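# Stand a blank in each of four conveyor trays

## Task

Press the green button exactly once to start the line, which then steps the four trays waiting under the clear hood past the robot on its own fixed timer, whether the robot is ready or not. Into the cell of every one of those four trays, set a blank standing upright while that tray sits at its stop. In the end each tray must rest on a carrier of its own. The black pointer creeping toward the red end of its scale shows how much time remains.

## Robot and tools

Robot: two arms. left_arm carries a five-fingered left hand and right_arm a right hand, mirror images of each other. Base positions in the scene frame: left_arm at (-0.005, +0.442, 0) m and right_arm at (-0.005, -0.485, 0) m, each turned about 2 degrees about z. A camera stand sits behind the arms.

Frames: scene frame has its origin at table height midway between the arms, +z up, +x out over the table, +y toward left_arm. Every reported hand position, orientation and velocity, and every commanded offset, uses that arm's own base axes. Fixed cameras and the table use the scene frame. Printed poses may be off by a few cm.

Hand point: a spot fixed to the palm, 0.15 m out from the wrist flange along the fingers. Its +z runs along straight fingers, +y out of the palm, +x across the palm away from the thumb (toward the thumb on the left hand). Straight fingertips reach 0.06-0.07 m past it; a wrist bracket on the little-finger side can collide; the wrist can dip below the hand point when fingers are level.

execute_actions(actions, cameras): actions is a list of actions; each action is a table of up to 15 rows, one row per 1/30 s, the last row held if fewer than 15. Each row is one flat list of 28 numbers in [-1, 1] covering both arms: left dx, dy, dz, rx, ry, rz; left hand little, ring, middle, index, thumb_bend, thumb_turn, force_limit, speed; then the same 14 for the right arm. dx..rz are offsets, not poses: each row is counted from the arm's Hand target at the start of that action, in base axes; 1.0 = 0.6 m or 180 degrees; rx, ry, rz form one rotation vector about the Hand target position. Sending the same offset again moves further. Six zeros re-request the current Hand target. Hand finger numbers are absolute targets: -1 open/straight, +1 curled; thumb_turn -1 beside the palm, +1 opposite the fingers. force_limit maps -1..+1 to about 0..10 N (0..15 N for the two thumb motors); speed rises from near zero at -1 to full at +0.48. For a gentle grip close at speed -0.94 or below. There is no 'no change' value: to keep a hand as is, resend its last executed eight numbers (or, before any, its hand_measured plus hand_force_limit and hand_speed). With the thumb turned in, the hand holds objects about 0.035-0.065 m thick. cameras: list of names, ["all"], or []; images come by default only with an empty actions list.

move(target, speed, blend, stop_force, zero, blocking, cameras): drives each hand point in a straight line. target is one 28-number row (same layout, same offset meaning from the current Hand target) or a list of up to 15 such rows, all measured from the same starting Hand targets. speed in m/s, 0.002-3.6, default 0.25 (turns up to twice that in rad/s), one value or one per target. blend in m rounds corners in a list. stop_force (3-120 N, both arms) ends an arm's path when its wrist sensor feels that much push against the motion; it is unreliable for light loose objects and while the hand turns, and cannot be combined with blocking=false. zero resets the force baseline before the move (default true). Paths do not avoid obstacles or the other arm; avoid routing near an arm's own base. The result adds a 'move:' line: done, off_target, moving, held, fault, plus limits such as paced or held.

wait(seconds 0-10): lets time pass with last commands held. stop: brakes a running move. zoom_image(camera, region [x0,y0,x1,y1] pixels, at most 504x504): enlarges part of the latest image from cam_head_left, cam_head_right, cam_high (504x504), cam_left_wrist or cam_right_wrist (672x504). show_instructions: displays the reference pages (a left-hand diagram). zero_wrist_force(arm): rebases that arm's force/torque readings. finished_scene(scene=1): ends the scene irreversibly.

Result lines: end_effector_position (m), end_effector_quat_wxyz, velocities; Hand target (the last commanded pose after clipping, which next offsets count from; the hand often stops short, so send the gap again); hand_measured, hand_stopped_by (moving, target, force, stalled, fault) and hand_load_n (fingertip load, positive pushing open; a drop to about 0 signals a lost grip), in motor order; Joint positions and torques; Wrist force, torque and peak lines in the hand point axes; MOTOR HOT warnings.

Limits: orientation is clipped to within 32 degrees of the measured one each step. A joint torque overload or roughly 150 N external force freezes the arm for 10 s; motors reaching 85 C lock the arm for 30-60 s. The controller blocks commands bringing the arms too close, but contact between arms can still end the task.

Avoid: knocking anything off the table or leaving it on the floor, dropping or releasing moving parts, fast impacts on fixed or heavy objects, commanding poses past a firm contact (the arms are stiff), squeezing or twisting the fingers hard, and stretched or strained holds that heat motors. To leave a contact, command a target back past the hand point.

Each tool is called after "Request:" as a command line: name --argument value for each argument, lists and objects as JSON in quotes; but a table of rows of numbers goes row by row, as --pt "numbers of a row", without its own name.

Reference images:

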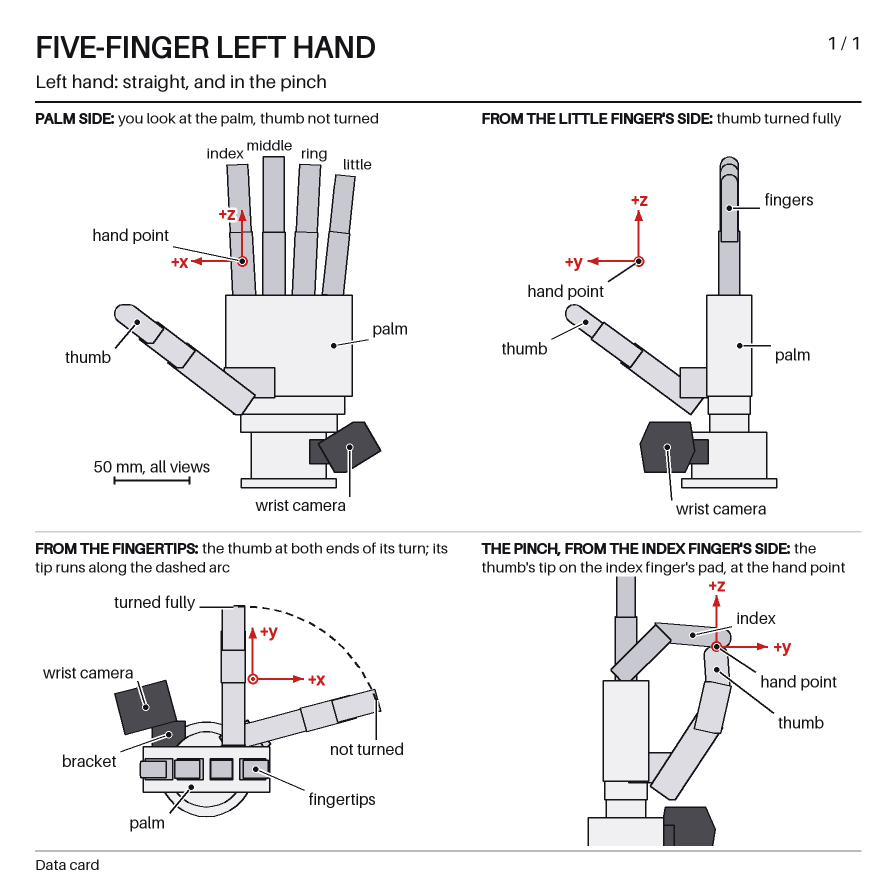

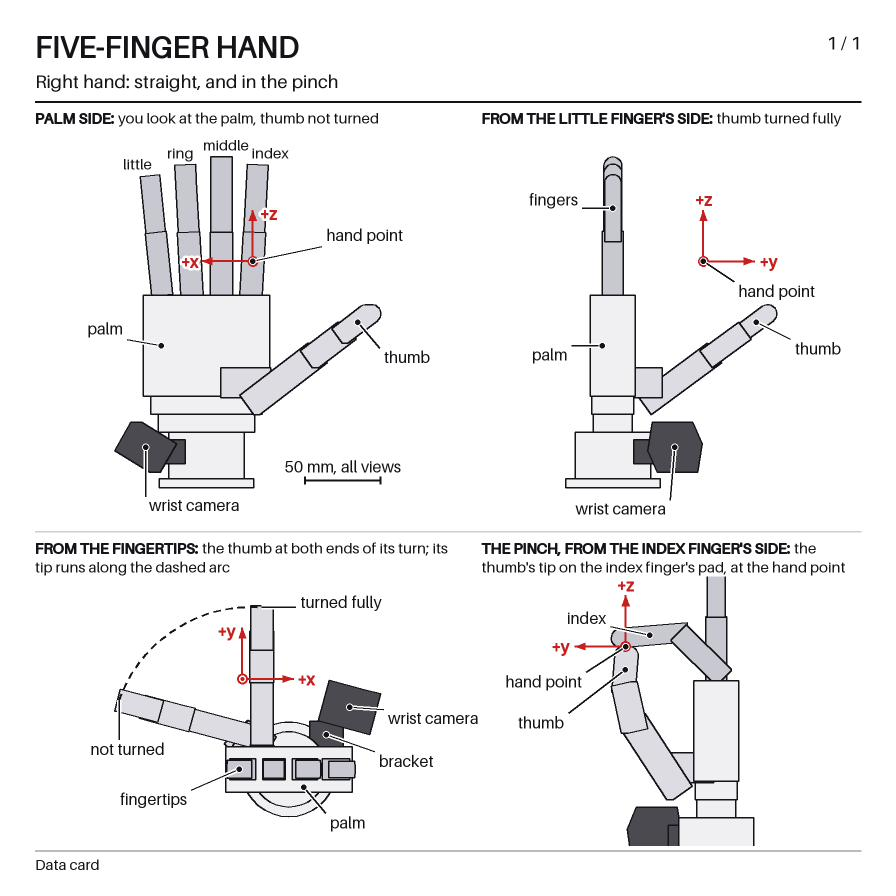

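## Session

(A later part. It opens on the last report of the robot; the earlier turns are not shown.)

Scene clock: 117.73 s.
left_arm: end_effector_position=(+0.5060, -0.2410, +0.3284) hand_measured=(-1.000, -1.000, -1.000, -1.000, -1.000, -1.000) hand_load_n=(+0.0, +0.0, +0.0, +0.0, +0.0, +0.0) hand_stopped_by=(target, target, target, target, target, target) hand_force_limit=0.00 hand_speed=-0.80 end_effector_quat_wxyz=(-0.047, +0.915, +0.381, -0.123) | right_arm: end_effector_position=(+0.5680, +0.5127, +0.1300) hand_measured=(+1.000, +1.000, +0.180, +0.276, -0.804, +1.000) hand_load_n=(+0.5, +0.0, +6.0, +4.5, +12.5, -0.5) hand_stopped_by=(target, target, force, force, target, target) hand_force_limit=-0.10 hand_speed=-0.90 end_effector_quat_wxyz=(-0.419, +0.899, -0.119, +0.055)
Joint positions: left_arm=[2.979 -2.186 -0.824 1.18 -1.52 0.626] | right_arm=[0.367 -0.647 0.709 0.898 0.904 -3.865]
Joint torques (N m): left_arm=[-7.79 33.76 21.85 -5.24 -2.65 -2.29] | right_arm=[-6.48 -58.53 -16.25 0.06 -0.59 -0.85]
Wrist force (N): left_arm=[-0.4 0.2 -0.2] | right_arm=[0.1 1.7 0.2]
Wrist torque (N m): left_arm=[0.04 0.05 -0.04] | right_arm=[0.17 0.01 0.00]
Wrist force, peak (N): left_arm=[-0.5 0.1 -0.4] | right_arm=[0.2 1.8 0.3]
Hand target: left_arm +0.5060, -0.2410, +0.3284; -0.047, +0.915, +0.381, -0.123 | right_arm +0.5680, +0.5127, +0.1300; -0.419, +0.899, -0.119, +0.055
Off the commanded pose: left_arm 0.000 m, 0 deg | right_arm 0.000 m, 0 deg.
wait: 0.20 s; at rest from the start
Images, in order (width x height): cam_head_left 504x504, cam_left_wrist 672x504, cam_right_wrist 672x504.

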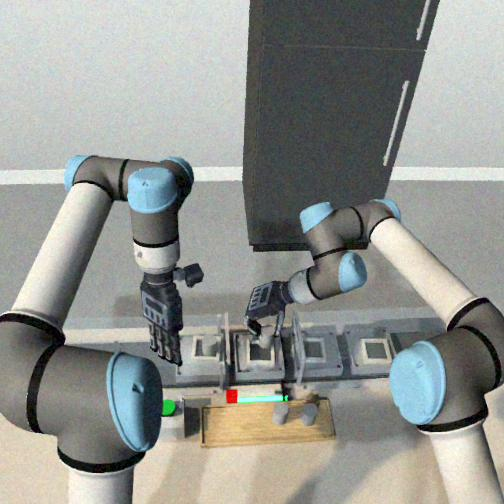

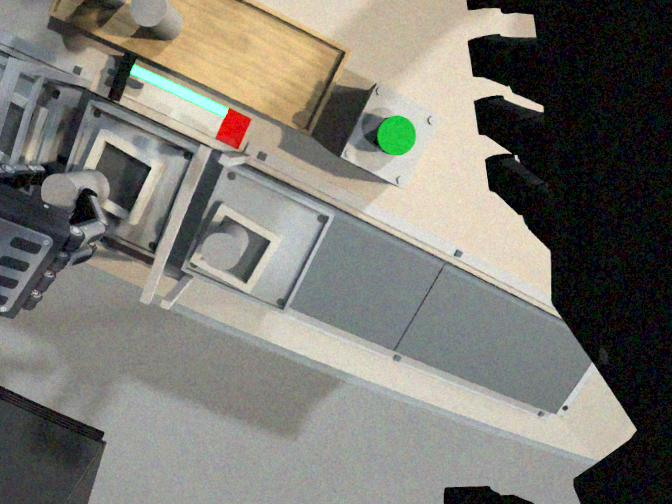

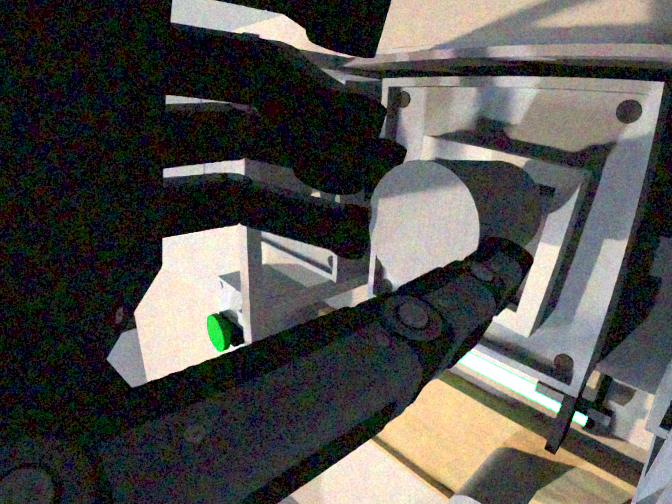

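Request:
move --pt "0 0 0 0 0 0 -1 -1 -1 -1 -1 -1 0 -0.8 -0.0303 0.015 -0.005 0 0 0 1 1 0.45 0.45 -0.8 1 -0.1 -0.9" --pt "0 0 0 0 0 0 -1 -1 -1 -1 -1 -1 0 -0.8 -0.0303 0.015 -0.05 0 0 0 1 1 0.45 0.45 -0.8 1 -0.1 -0.9" --speed '[0.1,0.04]' --stop_force 5 --cameras '["cam_right_wrist","cam_head_left"]'

Request:
zoom_image --camera "cam_head_left" --region '[210, 300, 340, 400]'

Scene clock: 120.27 s.
left_arm: end_effector_position=(+0.5060, -0.2410, +0.3284) hand_measured=(-1.000, -1.000, -1.000, -1.000, -1.000, -1.000) hand_load_n=(+0.0, +0.0, +0.0, +0.0, +0.0, +0.0) hand_stopped_by=(target, target, target, target, target, target) hand_force_limit=0.00 hand_speed=-0.80 end_effector_quat_wxyz=(-0.047, +0.915, +0.381, -0.123) | right_arm: end_effector_position=(+0.5498, +0.5217, +0.1090) hand_measured=(+1.000, +1.000, +0.180, +0.276, -0.804, +1.000) hand_load_n=(+0.5, +0.0, +5.5, +4.5, +12.5, -0.5) hand_stopped_by=(target, target, force, force, target, target) hand_force_limit=-0.10 hand_speed=-0.90 end_effector_quat_wxyz=(-0.419, +0.899, -0.119, +0.055)
Joint positions: left_arm=[2.979 -2.186 -0.824 1.18 -1.52 0.626] | right_arm=[0.39 -0.678 0.818 0.805 0.917 -3.841]
Joint torques (N m): left_arm=[-7.56 34.72 21.86 -5.22 -2.58 -2.26] | right_arm=[-11.33 -57.83 -10.41 0.11 0.91 -0.81]
Wrist force (N): left_arm=[-0.3 0.2 0.0] | right_arm=[0.1 1.7 0.1]
Wrist torque (N m): left_arm=[0.02 0.05 -0.03] | right_arm=[0.18 0.02 0.10]
Wrist force, peak (N): left_arm=[-0.2 0.5 0.0] | right_arm=[-2.4 -9.8 -6.2]
Hand target: left_arm +0.5060, -0.2410, +0.3284; -0.047, +0.915, +0.381, -0.123 | right_arm +0.5498, +0.5217, +0.1090; -0.419, +0.899, -0.119, +0.055 (not the last commanded pose)
Off the commanded pose: left_arm 0.000 m, 0 deg | right_arm 0.009 m, 0 deg.
move: contact (right_arm); path passed 1 of 2 targets
Images, in order (width x height): cam_head_left 504x504, cam_right_wrist 672x504.

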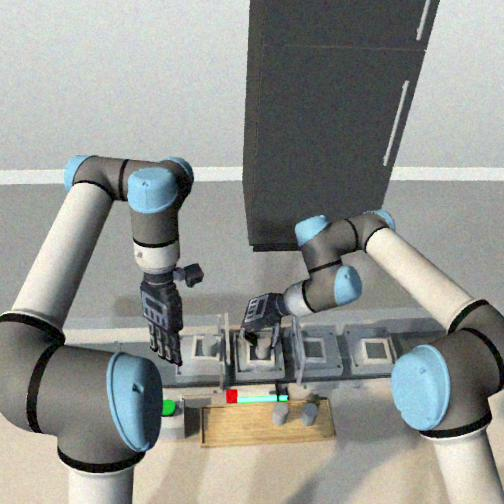

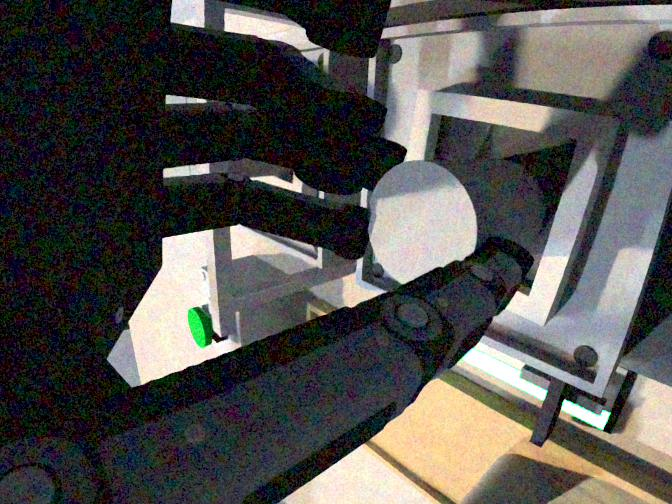

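Scaled by 3.877 from the camera's 504x504 image, which has a finer 720x720 frame.

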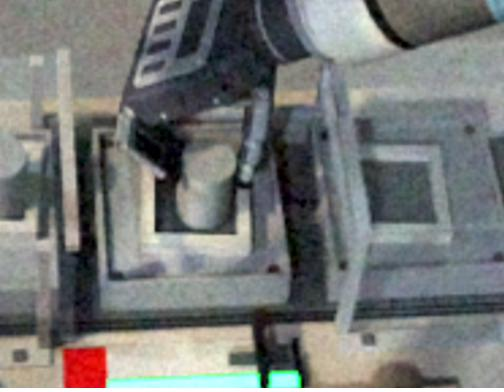

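Request:
move --pt "0 0 0 0 0 0 -1 -1 -1 -1 -1 -1 0 -0.8 0 0.005 -0.0125 0 0 0 1 1 0.45 0.45 -0.8 1 -0.1 -0.9" --pt "0 0 0 0 0 0 -1 -1 -1 -1 -1 -1 0 -0.8 0 0.005 -0.0125 0 0 0 1 1 -0.1 -0.1 -1 1 -0.1 -0.5" --pt "0 0 0 0 0 0 -1 -1 -1 -1 -1 -1 0 -0.8 0 0.005 0.12 0 0 0 1 1 -0.1 -0.1 -1 1 -0.1 -0.5" --speed '[0.04,0.1,0.15]' --cameras '["cam_right_wrist","cam_head_left","cam_left_wrist"]'

Request:
zoom_image --camera "cam_head_left" --region '[170, 300, 370, 450]'

Scene clock: 123.00 s.
left_arm: end_effector_position=(+0.5060, -0.2410, +0.3284) hand_measured=(-1.000, -1.000, -1.000, -1.000, -1.000, -1.000) hand_load_n=(+0.0, +0.0, +0.0, +0.0, +0.0, +0.0) hand_stopped_by=(target, target, target, target, target, target) hand_force_limit=0.00 hand_speed=-0.80 end_effector_quat_wxyz=(-0.047, +0.915, +0.381, -0.123) | right_arm: end_effector_position=(+0.5498, +0.5247, +0.1808) hand_measured=(+1.000, +1.000, -0.100, -0.100, -1.000, +1.000) hand_load_n=(+0.0, +0.0, +0.0, +0.0, +0.0, +0.0) hand_stopped_by=(target, target, target, target, target, target) hand_force_limit=-0.10 hand_speed=-0.50 end_effector_quat_wxyz=(-0.419, +0.899, -0.119, +0.055)
Joint positions: left_arm=[2.979 -2.186 -0.824 1.18 -1.52 0.626] | right_arm=[0.394 -0.685 0.647 0.981 0.92 -3.836]
Joint torques (N m): left_arm=[-8.3 33.56 21.02 -5.13 -2.54 -2.23] | right_arm=[-10.21 -57.14 -19.15 1.87 -1.22 -0.82]
Wrist force (N): left_arm=[-0.3 0.3 0.2] | right_arm=[0.4 0.5 -0.6]
Wrist torque (N m): left_arm=[0.03 0.05 -0.03] | right_arm=[0.10 -0.01 0.06]
Wrist force, peak (N): left_arm=[-0.5 0.3 0.1] | right_arm=[-0.2 -11.5 -8.8]
Hand target: left_arm +0.5060, -0.2410, +0.3284; -0.047, +0.915, +0.381, -0.123 | right_arm +0.5498, +0.5247, +0.1810; -0.419, +0.899, -0.119, +0.055
Off the commanded pose: left_arm 0.000 m, 0 deg | right_arm 0.000 m, 0 deg.
move: done
Images, in order (width x height): cam_head_left 504x504, cam_left_wrist 672x504, cam_right_wrist 672x504.

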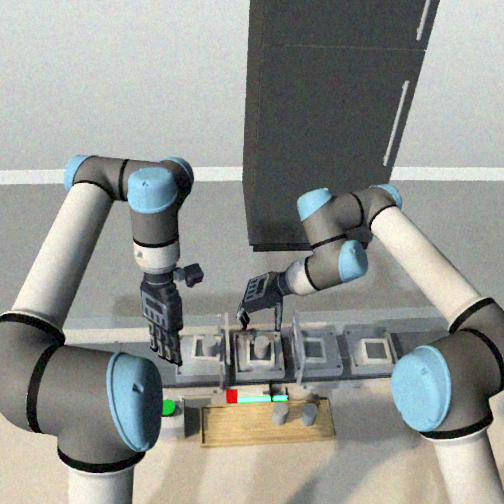

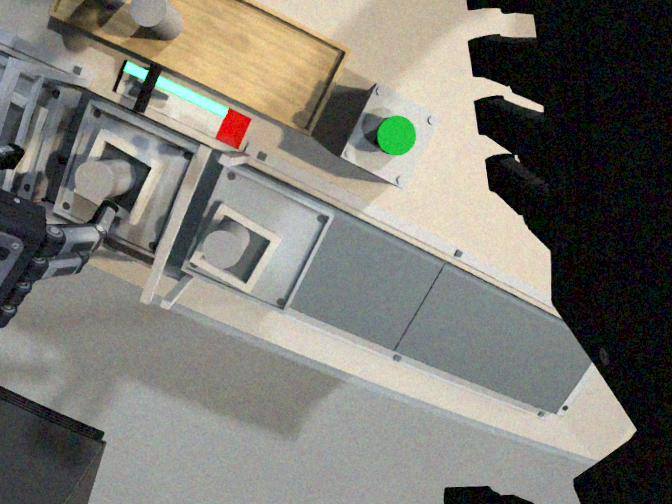

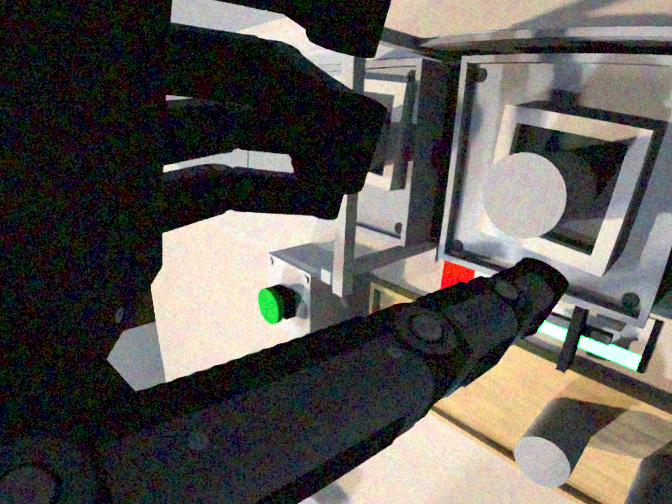

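Scaled by 2.520 from the camera's 504x504 image, which has a finer 720x720 frame.

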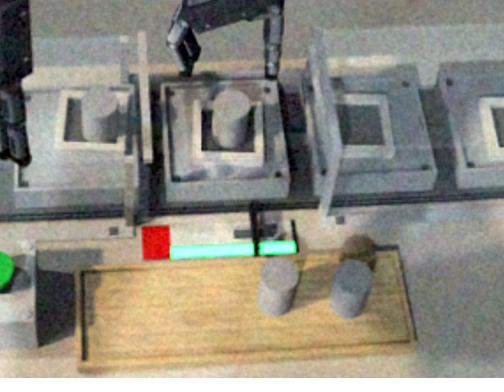

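Request:
move --pt "0 0 0 0 0 0 -1 -1 -1 -1 -1 -1 0 -0.8 -0.263 -0.067 0 0 0 0 1 1 -0.05 -0.05 -1 1 -0.1 -0.5" --pt "0 0 0 0 0 0 -1 -1 -1 -1 -1 -1 0 -0.8 -0.263 -0.067 -0.1433 0 0 0 1 1 -0.05 -0.05 -1 1 -0.1 -0.5" --speed 0.2 --blend '[0.03,0]' --cameras '["cam_right_wrist"]'

Scene clock: 125.00 s.
left_arm: end_effector_position=(+0.5060, -0.2410, +0.3284) hand_measured=(-1.000, -1.000, -1.000, -1.000, -1.000, -1.000) hand_load_n=(+0.0, +0.0, +0.0, +0.0, +0.0, +0.0) hand_stopped_by=(target, target, target, target, target, target) hand_force_limit=0.00 hand_speed=-0.80 end_effector_quat_wxyz=(-0.047, +0.915, +0.381, -0.123) | right_arm: end_effector_position=(+0.3920, +0.4845, +0.0951) hand_measured=(+1.000, +1.000, -0.050, -0.050, -1.000, +1.000) hand_load_n=(+0.0, +0.0, +0.0, +0.0, -0.5, +0.0) hand_stopped_by=(target, target, target, target, target, target) hand_force_limit=-0.10 hand_speed=-0.50 end_effector_quat_wxyz=(-0.419, +0.899, -0.119, +0.055)
Joint positions: left_arm=[2.979 -2.186 -0.824 1.18 -1.52 0.626] | right_arm=[0.443 -1.052 1.495 0.47 0.949 -3.788]
Joint torques (N m): left_arm=[-7.77 33.89 21.49 -5.06 -2.59 -2.31] | right_arm=[-13.6 -32.81 -12.54 -0.47 -1.3 1.35]
Wrist force (N): left_arm=[-0.5 0.3 0.1] | right_arm=[0.1 0.2 -0.6]
Wrist torque (N m): left_arm=[0.03 0.08 -0.04] | right_arm=[0.07 0.01 -0.12]
Wrist force, peak (N): left_arm=[-0.5 0.3 0.1] | right_arm=[2.1 0.0 -0.2]
Hand target: left_arm +0.5060, -0.2410, +0.3284; -0.047, +0.915, +0.381, -0.123 | right_arm +0.3920, +0.4845, +0.0950; -0.419, +0.899, -0.119, +0.055
Off the commanded pose: left_arm 0.000 m, 0 deg | right_arm 0.000 m, 0 deg.
move: done
Images, in order (width x height): cam_right_wrist 672x504.

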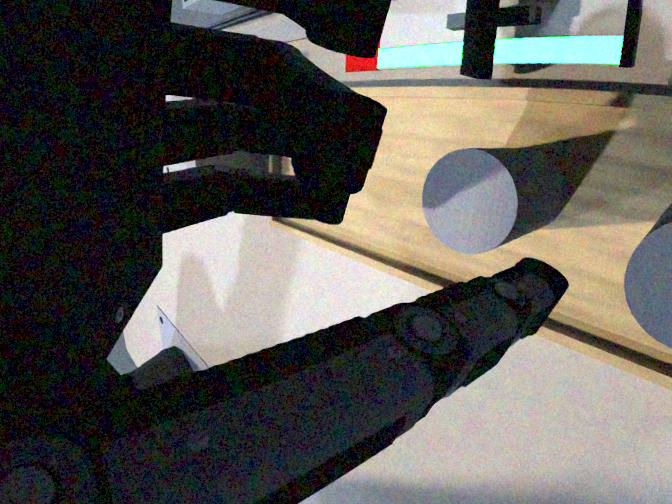

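Request:
move --pt "0 0 0 0 0 0 -1 -1 -1 -1 -1 -1 0 -0.8 0.004 0.0046 -0.0502 0 0 0 1 1 -0.05 -0.05 -1 1 -0.1 -0.5" --pt "0 0 0 0 0 0 -1 -1 -1 -1 -1 -1 0 -0.8 0.004 0.0046 -0.0502 0 0 0 1 1 0.1 0.1 -0.8 1 -0.5 -0.7" --pt "0 0 0 0 0 0 -1 -1 -1 -1 -1 -1 0 -0.8 0.004 0.0046 -0.0502 0 0 0 1 1 0.35 0.35 -0.8 1 -0.5 -0.85" --pt "0 0 0 0 0 0 -1 -1 -1 -1 -1 -1 0 -0.8 0.004 0.0046 -0.0502 0 0 0 1 1 0.45 0.45 -0.8 1 -0.1 -0.9" --pt "0 0 0 0 0 0 -1 -1 -1 -1 -1 -1 0 -0.8 0.004 0.0046 0.1583 0 0 0 1 1 0.45 0.45 -0.8 1 -0.1 -0.9" --pt "0 0 0 0 0 0 -1 -1 -1 -1 -1 -1 0 -0.8 0.28 0.0542 0.1583 0 0 0 1 1 0.45 0.45 -0.8 1 -0.1 -0.9" --speed '[0.08,0.1,0.1,0.1,0.15,0.2]' --blend '[0,0,0,0,0.02,0]' --cameras '["cam_right_wrist","cam_left_wrist","cam_head_left"]'

Request:
zoom_image --camera "cam_head_left" --region '[210, 300, 410, 450]'

Scene clock: 130.60 s.
left_arm: end_effector_position=(+0.5060, -0.2410, +0.3284) hand_measured=(-1.000, -1.000, -1.000, -1.000, -1.000, -1.000) hand_load_n=(+0.0, +0.0, +0.0, +0.0, +0.0, +0.0) hand_stopped_by=(target, target, target, target, target, target) hand_force_limit=0.00 hand_speed=-0.80 end_effector_quat_wxyz=(-0.047, +0.915, +0.381, -0.123) | right_arm: end_effector_position=(+0.5600, +0.5170, +0.1900) hand_measured=(+1.000, +1.000, +0.180, +0.276, -0.804, +1.000) hand_load_n=(+0.0, +0.0, +5.5, +5.0, +12.5, +0.0) hand_stopped_by=(target, target, force, force, target, target) hand_force_limit=-0.10 hand_speed=-0.90 end_effector_quat_wxyz=(-0.419, +0.899, -0.119, +0.055)
Joint positions: left_arm=[2.979 -2.186 -0.824 1.18 -1.52 0.626] | right_arm=[0.377 -0.664 0.586 1.031 0.91 -3.854]
Joint torques (N m): left_arm=[-8.42 33.71 21.2 -5.24 -2.6 -2.22] | right_arm=[12.6 -41.87 -26.37 2.22 1.07 1.86]
Wrist force (N): left_arm=[-0.1 0.1 -0.1] | right_arm=[0.0 1.8 0.3]
Wrist torque (N m): left_arm=[0.01 0.02 -0.01] | right_arm=[0.18 0.02 0.06]
Wrist force, peak (N): left_arm=[-0.3 0.4 0.2] | right_arm=[0.0 2.9 1.3]
Hand target: left_arm +0.5060, -0.2410, +0.3284; -0.047, +0.915, +0.381, -0.123 | right_arm +0.5600, +0.5170, +0.1900; -0.419, +0.899, -0.119, +0.055
Off the commanded pose: left_arm 0.000 m, 0 deg | right_arm 0.000 m, 0 deg.
move: done
Images, in order (width x height): cam_head_left 504x504, cam_left_wrist 672x504, cam_right_wrist 672x504.

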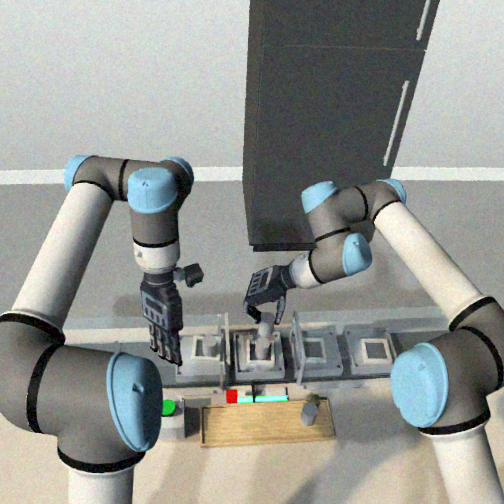

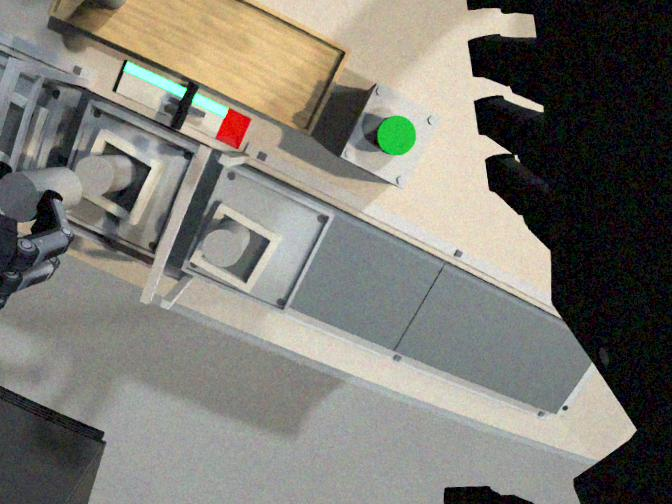

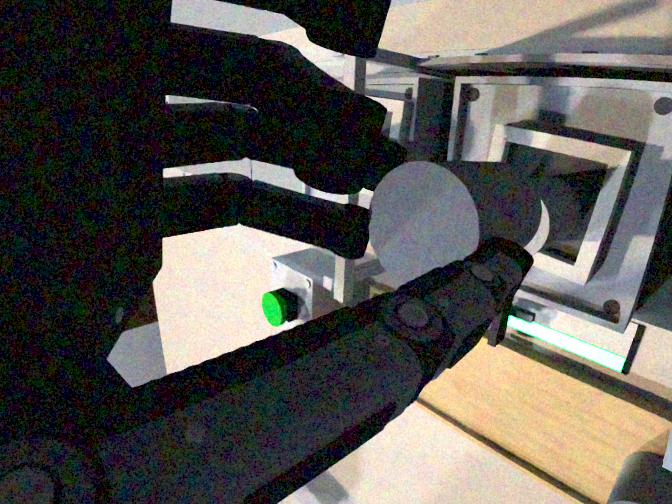

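Scaled by 2.520 from the camera's 504x504 image, which has a finer 720x720 frame.

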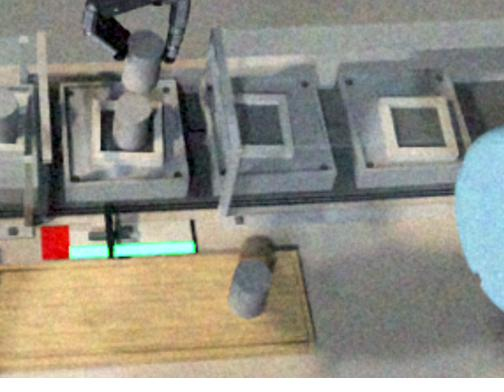

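Request:
wait --seconds 7.5 --cameras '["cam_left_wrist","cam_right_wrist"]'

Scene clock: 138.33 s.
left_arm: end_effector_position=(+0.5060, -0.2410, +0.3284) hand_measured=(-1.000, -1.000, -1.000, -1.000, -1.000, -1.000) hand_load_n=(+0.0, +0.0, +0.0, +0.0, +0.0, +0.0) hand_stopped_by=(target, target, target, target, target, target) hand_force_limit=0.00 hand_speed=-0.80 end_effector_quat_wxyz=(-0.047, +0.915, +0.381, -0.123) | right_arm: end_effector_position=(+0.5600, +0.5170, +0.1900) hand_measured=(+1.000, +1.000, +0.180, +0.276, -0.804, +1.000) hand_load_n=(+0.0, +0.0, +5.5, +5.0, +12.5, -0.5) hand_stopped_by=(target, target, force, force, target, target) hand_force_limit=-0.10 hand_speed=-0.90 end_effector_quat_wxyz=(-0.419, +0.899, -0.119, +0.055)
Joint positions: left_arm=[2.979 -2.186 -0.824 1.18 -1.52 0.626] | right_arm=[0.377 -0.664 0.586 1.031 0.91 -3.854]
Joint torques (N m): left_arm=[-7.66 33.67 19.92 -5.2 -2.53 -2.19] | right_arm=[13.05 -41.75 -27.25 2.36 0.53 1.78]
Wrist force (N): left_arm=[-0.2 0.2 -0.1] | right_arm=[0.3 1.6 0.2]
Wrist torque (N m): left_arm=[0.03 0.03 -0.02] | right_arm=[0.16 -0.01 0.06]
Wrist force, peak (N): left_arm=[-0.6 0.4 -0.3] | right_arm=[0.4 2.1 0.1]
Hand target: left_arm +0.5060, -0.2410, +0.3284; -0.047, +0.915, +0.381, -0.123 | right_arm +0.5600, +0.5170, +0.1900; -0.419, +0.899, -0.119, +0.055
Off the commanded pose: left_arm 0.000 m, 0 deg | right_arm 0.000 m, 0 deg.
wait: 7.50 s; at rest from the start
Images, in order (width x height): cam_left_wrist 672x504, cam_right_wrist 672x504.

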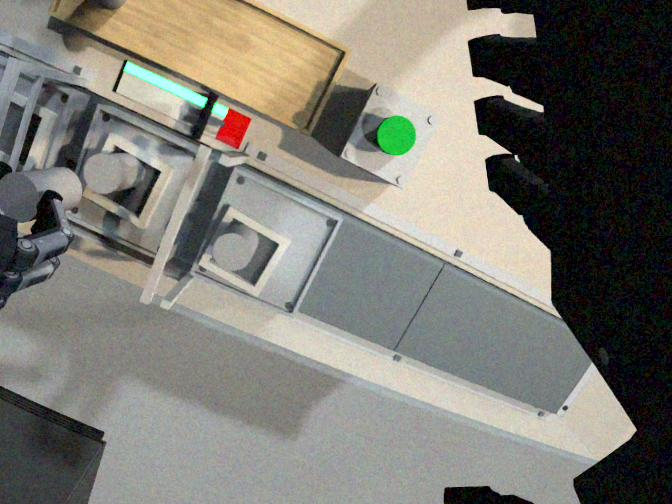

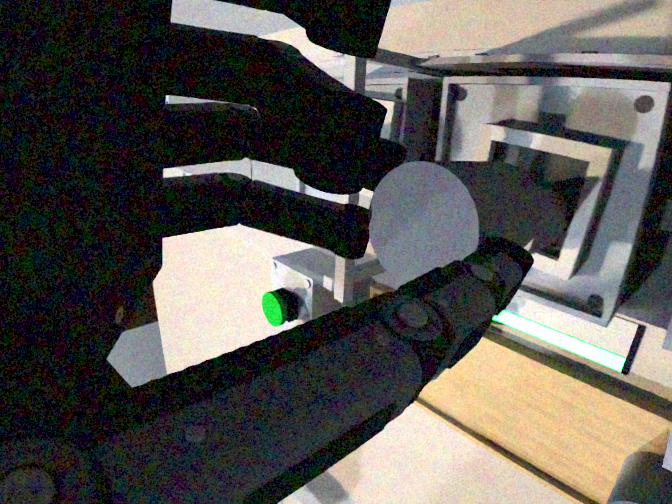

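Request:
wait --seconds 2.6 --cameras '["cam_left_wrist"]'

Request:
move --target '[0,0,0,0,0,0,-1,-1,-1,-1,-1,-1,0,-0.8,0,0,-0.1,0,0,0,1,1,0.45,0.45,-0.8,1,-0.1,-0.9]' --speed 0.1 --cameras '["cam_right_wrist","cam_left_wrist","cam_head_left"]'

Request:
zoom_image --camera "cam_right_wrist" --region '[400, 80, 652, 332]'

Request:
zoom_image --camera "cam_head_left" --region '[210, 300, 340, 400]'

Scene clock: 141.23 s.
left_arm: end_effector_position=(+0.5060, -0.2410, +0.3284) hand_measured=(-1.000, -1.000, -1.000, -1.000, -1.000, -1.000) hand_load_n=(+0.0, +0.0, +0.0, +0.0, +0.0, +0.0) hand_stopped_by=(target, target, target, target, target, target) hand_force_limit=0.00 hand_speed=-0.80 end_effector_quat_wxyz=(-0.047, +0.915, +0.381, -0.123) | right_arm: end_effector_position=(+0.5600, +0.5170, +0.1900) hand_measured=(+1.000, +1.000, +0.180, +0.276, -0.804, +1.000) hand_load_n=(+0.5, +0.0, +5.5, +5.0, +12.5, +0.0) hand_stopped_by=(target, target, force, force, target, target) hand_force_limit=-0.10 hand_speed=-0.90 end_effector_quat_wxyz=(-0.419, +0.899, -0.119, +0.055)
Joint positions: left_arm=[2.979 -2.186 -0.824 1.18 -1.52 0.626] | right_arm=[0.377 -0.664 0.586 1.031 0.91 -3.854]
Joint torques (N m): left_arm=[-7.92 33.28 20.42 -5.21 -2.36 -2.24] | right_arm=[13.62 -42.29 -27.53 2.32 0.48 1.48]
Wrist force (N): left_arm=[-0.3 0.4 -0.1] | right_arm=[0.3 1.7 0.1]
Wrist torque (N m): left_arm=[0.06 0.05 -0.03] | right_arm=[0.17 -0.01 0.06]
Wrist force, peak (N): left_arm=[-0.5 0.2 -0.2] | right_arm=[0.4 1.8 0.6]
Hand target: left_arm +0.5060, -0.2410, +0.3284; -0.047, +0.915, +0.381, -0.123 | right_arm +0.5600, +0.5170, +0.1900; -0.419, +0.899, -0.119, +0.055
Off the commanded pose: left_arm 0.000 m, 0 deg | right_arm 0.000 m, 0 deg.
wait: 2.60 s; at rest from the start
Images, in order (width x height): cam_left_wrist 672x504.

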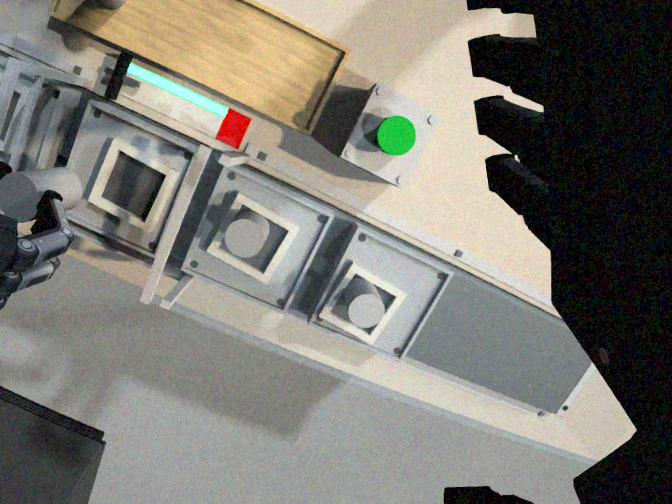

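Scene clock: 142.27 s.
left_arm: end_effector_position=(+0.5060, -0.2410, +0.3284) hand_measured=(-1.000, -1.000, -1.000, -1.000, -1.000, -1.000) hand_load_n=(+0.0, +0.0, +0.0, +0.0, +0.0, +0.0) hand_stopped_by=(target, target, target, target, target, target) hand_force_limit=0.00 hand_speed=-0.80 end_effector_quat_wxyz=(-0.047, +0.915, +0.381, -0.123) | right_arm: end_effector_position=(+0.5599, +0.5170, +0.1299) hand_measured=(+1.000, +1.000, +0.180, +0.276, -0.804, +1.000) hand_load_n=(+0.0, +0.0, +5.5, +5.0, +12.5, +0.0) hand_stopped_by=(target, target, force, force, target, target) hand_force_limit=-0.10 hand_speed=-0.90 end_effector_quat_wxyz=(-0.419, +0.899, -0.119, +0.055)
Joint positions: left_arm=[2.979 -2.186 -0.824 1.18 -1.52 0.626] | right_arm=[0.378 -0.664 0.739 0.878 0.91 -3.854]
Joint torques (N m): left_arm=[-7.84 34.1 19.58 -5.16 -2.42 -2.27] | right_arm=[2.84 -58.64 -22.65 0.98 0.71 1.29]
Wrist force (N): left_arm=[-0.1 0.1 -0.2] | right_arm=[0.2 1.7 0.2]
Wrist torque (N m): left_arm=[0.03 0.02 -0.01] | right_arm=[0.17 0.01 0.01]
Wrist force, peak (N): left_arm=[-0.5 0.2 -0.1] | right_arm=[0.1 2.7 0.8]
Hand target: left_arm +0.5060, -0.2410, +0.3284; -0.047, +0.915, +0.381, -0.123 | right_arm +0.5600, +0.5170, +0.1300; -0.419, +0.899, -0.119, +0.055
Off the commanded pose: left_arm 0.000 m, 0 deg | right_arm 0.000 m, 0 deg.
move: done
Images, in order (width x height): cam_head_left 504x504, cam_left_wrist 672x504, cam_right_wrist 672x504.

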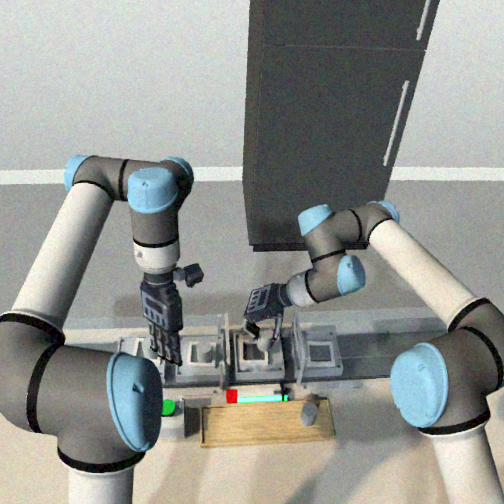

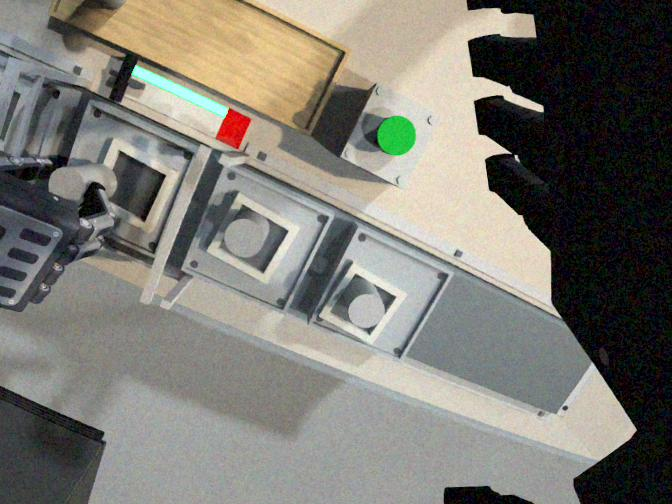

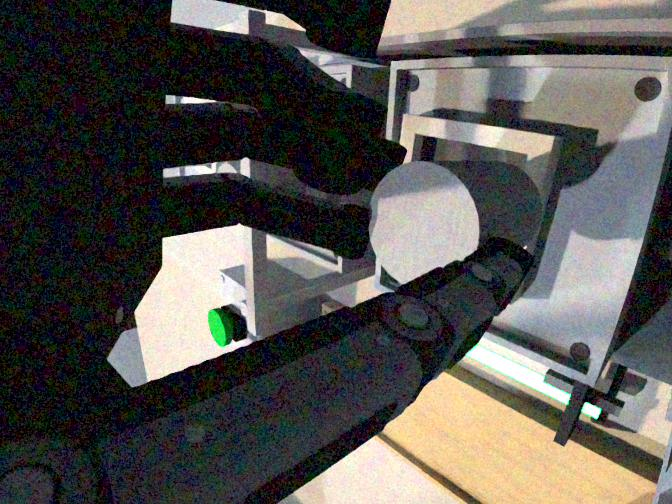

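Scaled by 2.000 from the camera's 672x504 image, which has a finer 960x720 frame.

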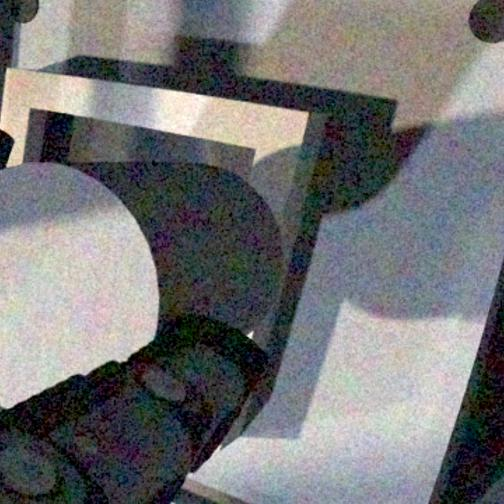

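Scaled by 3.877 from the camera's 504x504 image, which has a finer 720x720 frame.

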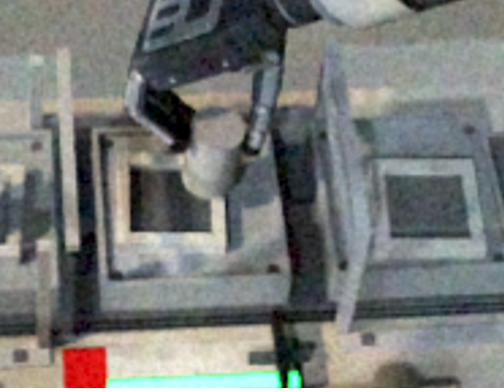

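Request:
move --pt "0 0 0 0 0 0 -1 -1 -1 -1 -1 -1 0 -0.8 -0.015 0.04 -0.002 0 0 0 1 1 0.45 0.45 -0.8 1 -0.1 -0.9" --pt "0 0 0 0 0 0 -1 -1 -1 -1 -1 -1 0 -0.8 -0.015 0.04 -0.05 0 0 0 1 1 0.45 0.45 -0.8 1 -0.1 -0.9" --speed '[0.1,0.04]' --stop_force 5 --cameras '["cam_right_wrist","cam_head_left","cam_left_wrist"]'

Request:
zoom_image --camera "cam_head_left" --region '[210, 300, 340, 400]'

Scene clock: 144.97 s.
left_arm: end_effector_position=(+0.5060, -0.2410, +0.3284) hand_measured=(-1.000, -1.000, -1.000, -1.000, -1.000, -1.000) hand_load_n=(+0.0, +0.0, +0.0, +0.0, +0.0, +0.0) hand_stopped_by=(target, target, target, target, target, target) hand_force_limit=0.00 hand_speed=-0.80 end_effector_quat_wxyz=(-0.047, +0.915, +0.381, -0.123) | right_arm: end_effector_position=(+0.5510, +0.5411, +0.1093) hand_measured=(+1.000, +1.000, +0.180, +0.276, -0.804, +1.000) hand_load_n=(+0.0, +0.0, +5.5, +4.5, +13.0, -1.0) hand_stopped_by=(target, target, force, force, target, target) hand_force_limit=-0.10 hand_speed=-0.90 end_effector_quat_wxyz=(-0.419, +0.899, -0.119, +0.055)
Joint positions: left_arm=[2.979 -2.186 -0.824 1.18 -1.52 0.626] | right_arm=[0.417 -0.641 0.745 0.825 0.933 -3.814]
Joint torques (N m): left_arm=[-7.84 33.74 19.55 -5.15 -2.44 -2.08] | right_arm=[-12.02 -59.39 -8.54 -0.09 0.95 -1.27]
Wrist force (N): left_arm=[-0.3 0.1 0.0] | right_arm=[0.4 1.7 -0.1]
Wrist torque (N m): left_arm=[0.01 0.04 -0.02] | right_arm=[0.20 0.00 0.10]
Wrist force, peak (N): left_arm=[-0.6 0.0 0.0] | right_arm=[-2.5 -9.7 -6.5]
Hand target: left_arm +0.5060, -0.2410, +0.3284; -0.047, +0.915, +0.381, -0.123 | right_arm +0.5509, +0.5411, +0.1093; -0.419, +0.899, -0.119, +0.055 (not the last commanded pose)
Off the commanded pose: left_arm 0.000 m, 0 deg | right_arm 0.009 m, 0 deg.
move: contact (right_arm); path passed 1 of 2 targets
Images, in order (width x height): cam_head_left 504x504, cam_left_wrist 672x504, cam_right_wrist 672x504.

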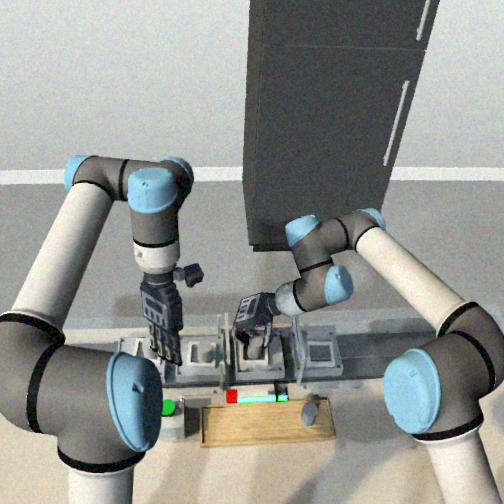

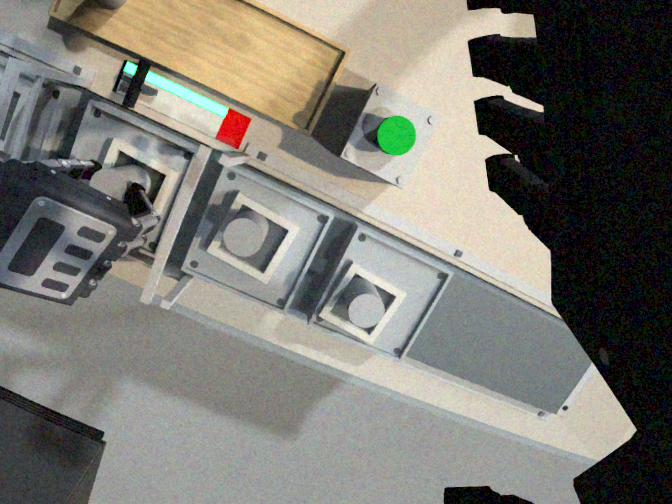

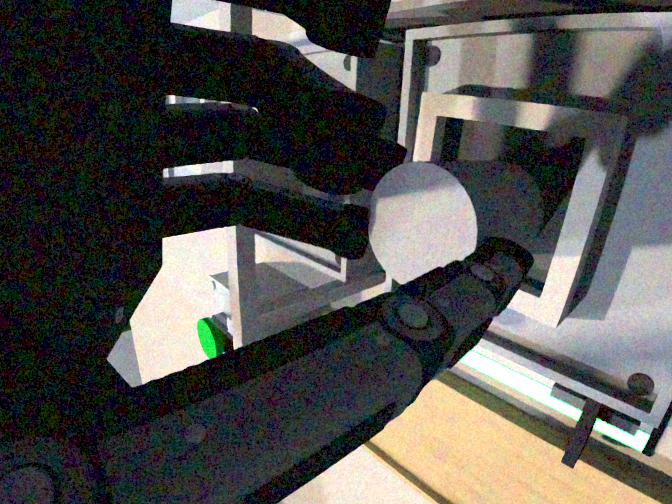

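Scaled by 3.877 from the camera's 504x504 image, which has a finer 720x720 frame.

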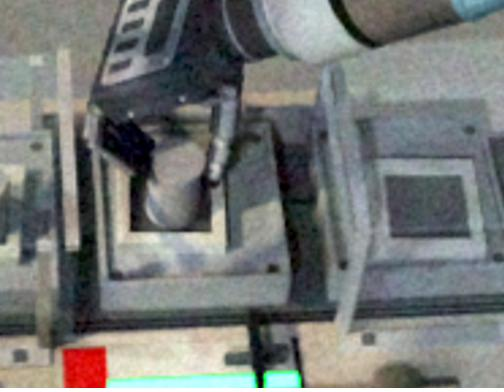

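Request:
move --pt "0 0 0 0 0 0 -1 -1 -1 -1 -1 -1 0 -0.8 0 0.001 -0.013 0 0 0 1 1 0.45 0.45 -0.8 1 -0.1 -0.9" --pt "0 0 0 0 0 0 -1 -1 -1 -1 -1 -1 0 -0.8 0 0.001 -0.013 0 0 0 1 1 0.03 0.03 -1 1 -0.1 -0.5" --pt "0 0 0 0 0 0 -1 -1 -1 -1 -1 -1 0 -0.8 0 0.001 0.1195 0 0 0 1 1 0.03 0.03 -1 1 -0.1 -0.5" --speed '[0.04,0.1,0.15]' --cameras '["cam_right_wrist","cam_head_left","cam_left_wrist"]'

Request:
zoom_image --camera "cam_head_left" --region '[210, 300, 410, 450]'

Scene clock: 147.57 s.
left_arm: end_effector_position=(+0.5060, -0.2410, +0.3284) hand_measured=(-1.000, -1.000, -1.000, -1.000, -1.000, -1.000) hand_load_n=(+0.0, +0.0, +0.0, +0.0, +0.0, +0.0) hand_stopped_by=(target, target, target, target, target, target) hand_force_limit=0.00 hand_speed=-0.80 end_effector_quat_wxyz=(-0.047, +0.915, +0.381, -0.123) | right_arm: end_effector_position=(+0.5510, +0.5417, +0.1808) hand_measured=(+1.000, +1.000, +0.030, +0.030, -1.000, +1.000) hand_load_n=(+0.0, +0.0, +0.0, +0.5, +0.0, +0.0) hand_stopped_by=(target, target, target, target, target, target) hand_force_limit=-0.10 hand_speed=-0.50 end_effector_quat_wxyz=(-0.419, +0.899, -0.119, +0.055)
Joint positions: left_arm=[2.979 -2.186 -0.824 1.18 -1.52 0.626] | right_arm=[0.418 -0.644 0.567 1.005 0.934 -3.813]
Joint torques (N m): left_arm=[-7.39 34.44 19.71 -5.26 -2.54 -2.14] | right_arm=[6.35 -58.7 -18.06 1.81 -1.21 -0.72]
Wrist force (N): left_arm=[-0.1 0.1 0.1] | right_arm=[0.1 0.4 -0.6]
Wrist torque (N m): left_arm=[0.00 0.03 -0.01] | right_arm=[0.09 0.03 0.06]
Wrist force, peak (N): left_arm=[-0.4 0.4 0.0] | right_arm=[-0.6 -12.3 -9.4]
Hand target: left_arm +0.5060, -0.2410, +0.3284; -0.047, +0.915, +0.381, -0.123 | right_arm +0.5509, +0.5417, +0.1810; -0.419, +0.899, -0.119, +0.055
Off the commanded pose: left_arm 0.000 m, 0 deg | right_arm 0.000 m, 0 deg.
move: done
Images, in order (width x height): cam_head_left 504x504, cam_left_wrist 672x504, cam_right_wrist 672x504.

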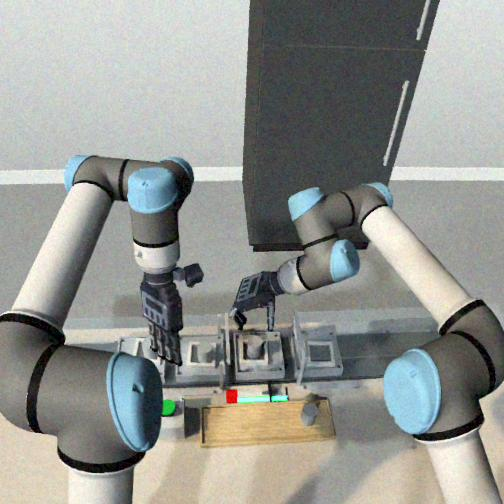

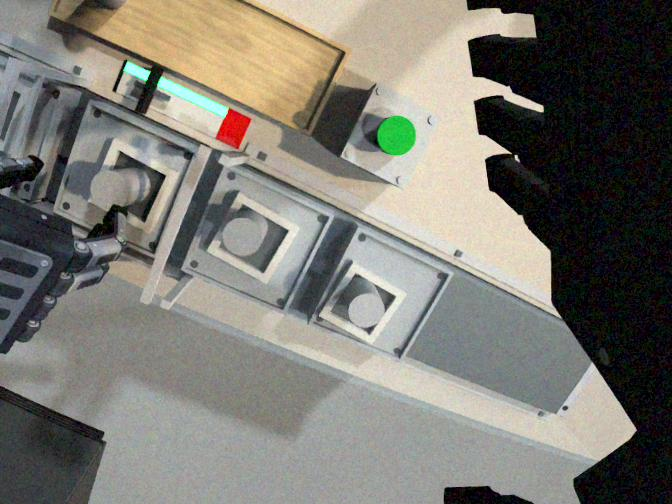

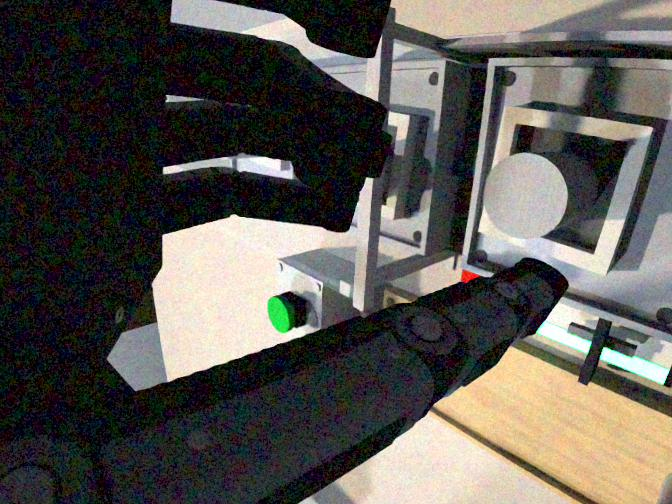

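Scaled by 2.520 from the camera's 504x504 image, which has a finer 720x720 frame.

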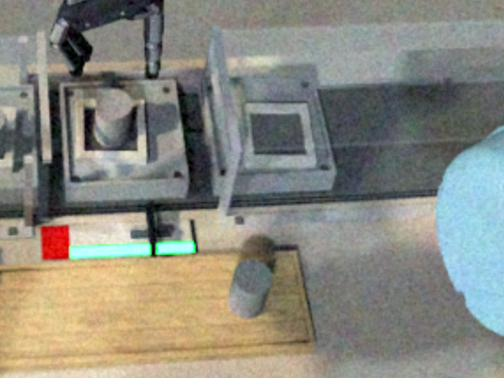

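Request:
move --pt "0 0 0 0 0 0 -1 -1 -1 -1 -1 -1 0 -0.8 -0.2697 -0.2047 0 0 0 0 1 1 -0.05 -0.05 -1 1 -0.1 -0.5" --pt "0 0 0 0 0 0 -1 -1 -1 -1 -1 -1 0 -0.8 -0.2697 -0.2047 -0.1433 0 0 0 1 1 -0.05 -0.05 -1 1 -0.1 -0.5" --speed 0.2 --blend '[0.03,0]' --cameras '["cam_right_wrist"]'

Scene clock: 149.77 s.
left_arm: end_effector_position=(+0.5060, -0.2410, +0.3284) hand_measured=(-1.000, -1.000, -1.000, -1.000, -1.000, -1.000) hand_load_n=(+0.0, +0.0, +0.0, +0.0, +0.0, +0.0) hand_stopped_by=(target, target, target, target, target, target) hand_force_limit=0.00 hand_speed=-0.80 end_effector_quat_wxyz=(-0.047, +0.915, +0.381, -0.123) | right_arm: end_effector_position=(+0.3892, +0.4188, +0.0951) hand_measured=(+1.000, +1.000, -0.050, -0.050, -1.000, +1.000) hand_load_n=(+0.0, +0.0, +0.0, +0.0, -0.5, +0.0) hand_stopped_by=(target, target, target, target, target, target) hand_force_limit=-0.10 hand_speed=-0.50 end_effector_quat_wxyz=(-0.419, +0.899, -0.119, +0.055)
Joint positions: left_arm=[2.979 -2.186 -0.824 1.18 -1.52 0.626] | right_arm=[0.314 -1.127 1.632 0.49 0.874 -3.921]
Joint torques (N m): left_arm=[-7.74 33.67 19.77 -5.13 -2.45 -2.31] | right_arm=[13.41 -26.99 -12.68 0.29 0.64 -0.23]
Wrist force (N): left_arm=[0.0 0.1 -0.3] | right_arm=[0.1 0.6 -0.7]
Wrist torque (N m): left_arm=[0.02 -0.01 0.00] | right_arm=[0.14 0.03 -0.12]
Wrist force, peak (N): left_arm=[-0.5 0.2 0.3] | right_arm=[0.0 2.0 0.3]
Hand target: left_arm +0.5060, -0.2410, +0.3284; -0.047, +0.915, +0.381, -0.123 | right_arm +0.3891, +0.4188, +0.0950; -0.419, +0.899, -0.119, +0.055
Off the commanded pose: left_arm 0.000 m, 0 deg | right_arm 0.000 m, 0 deg.
move: done
Images, in order (width x height): cam_right_wrist 672x504.

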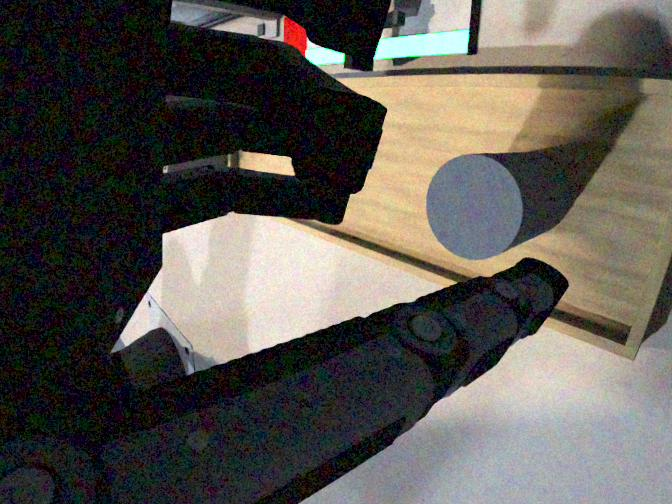

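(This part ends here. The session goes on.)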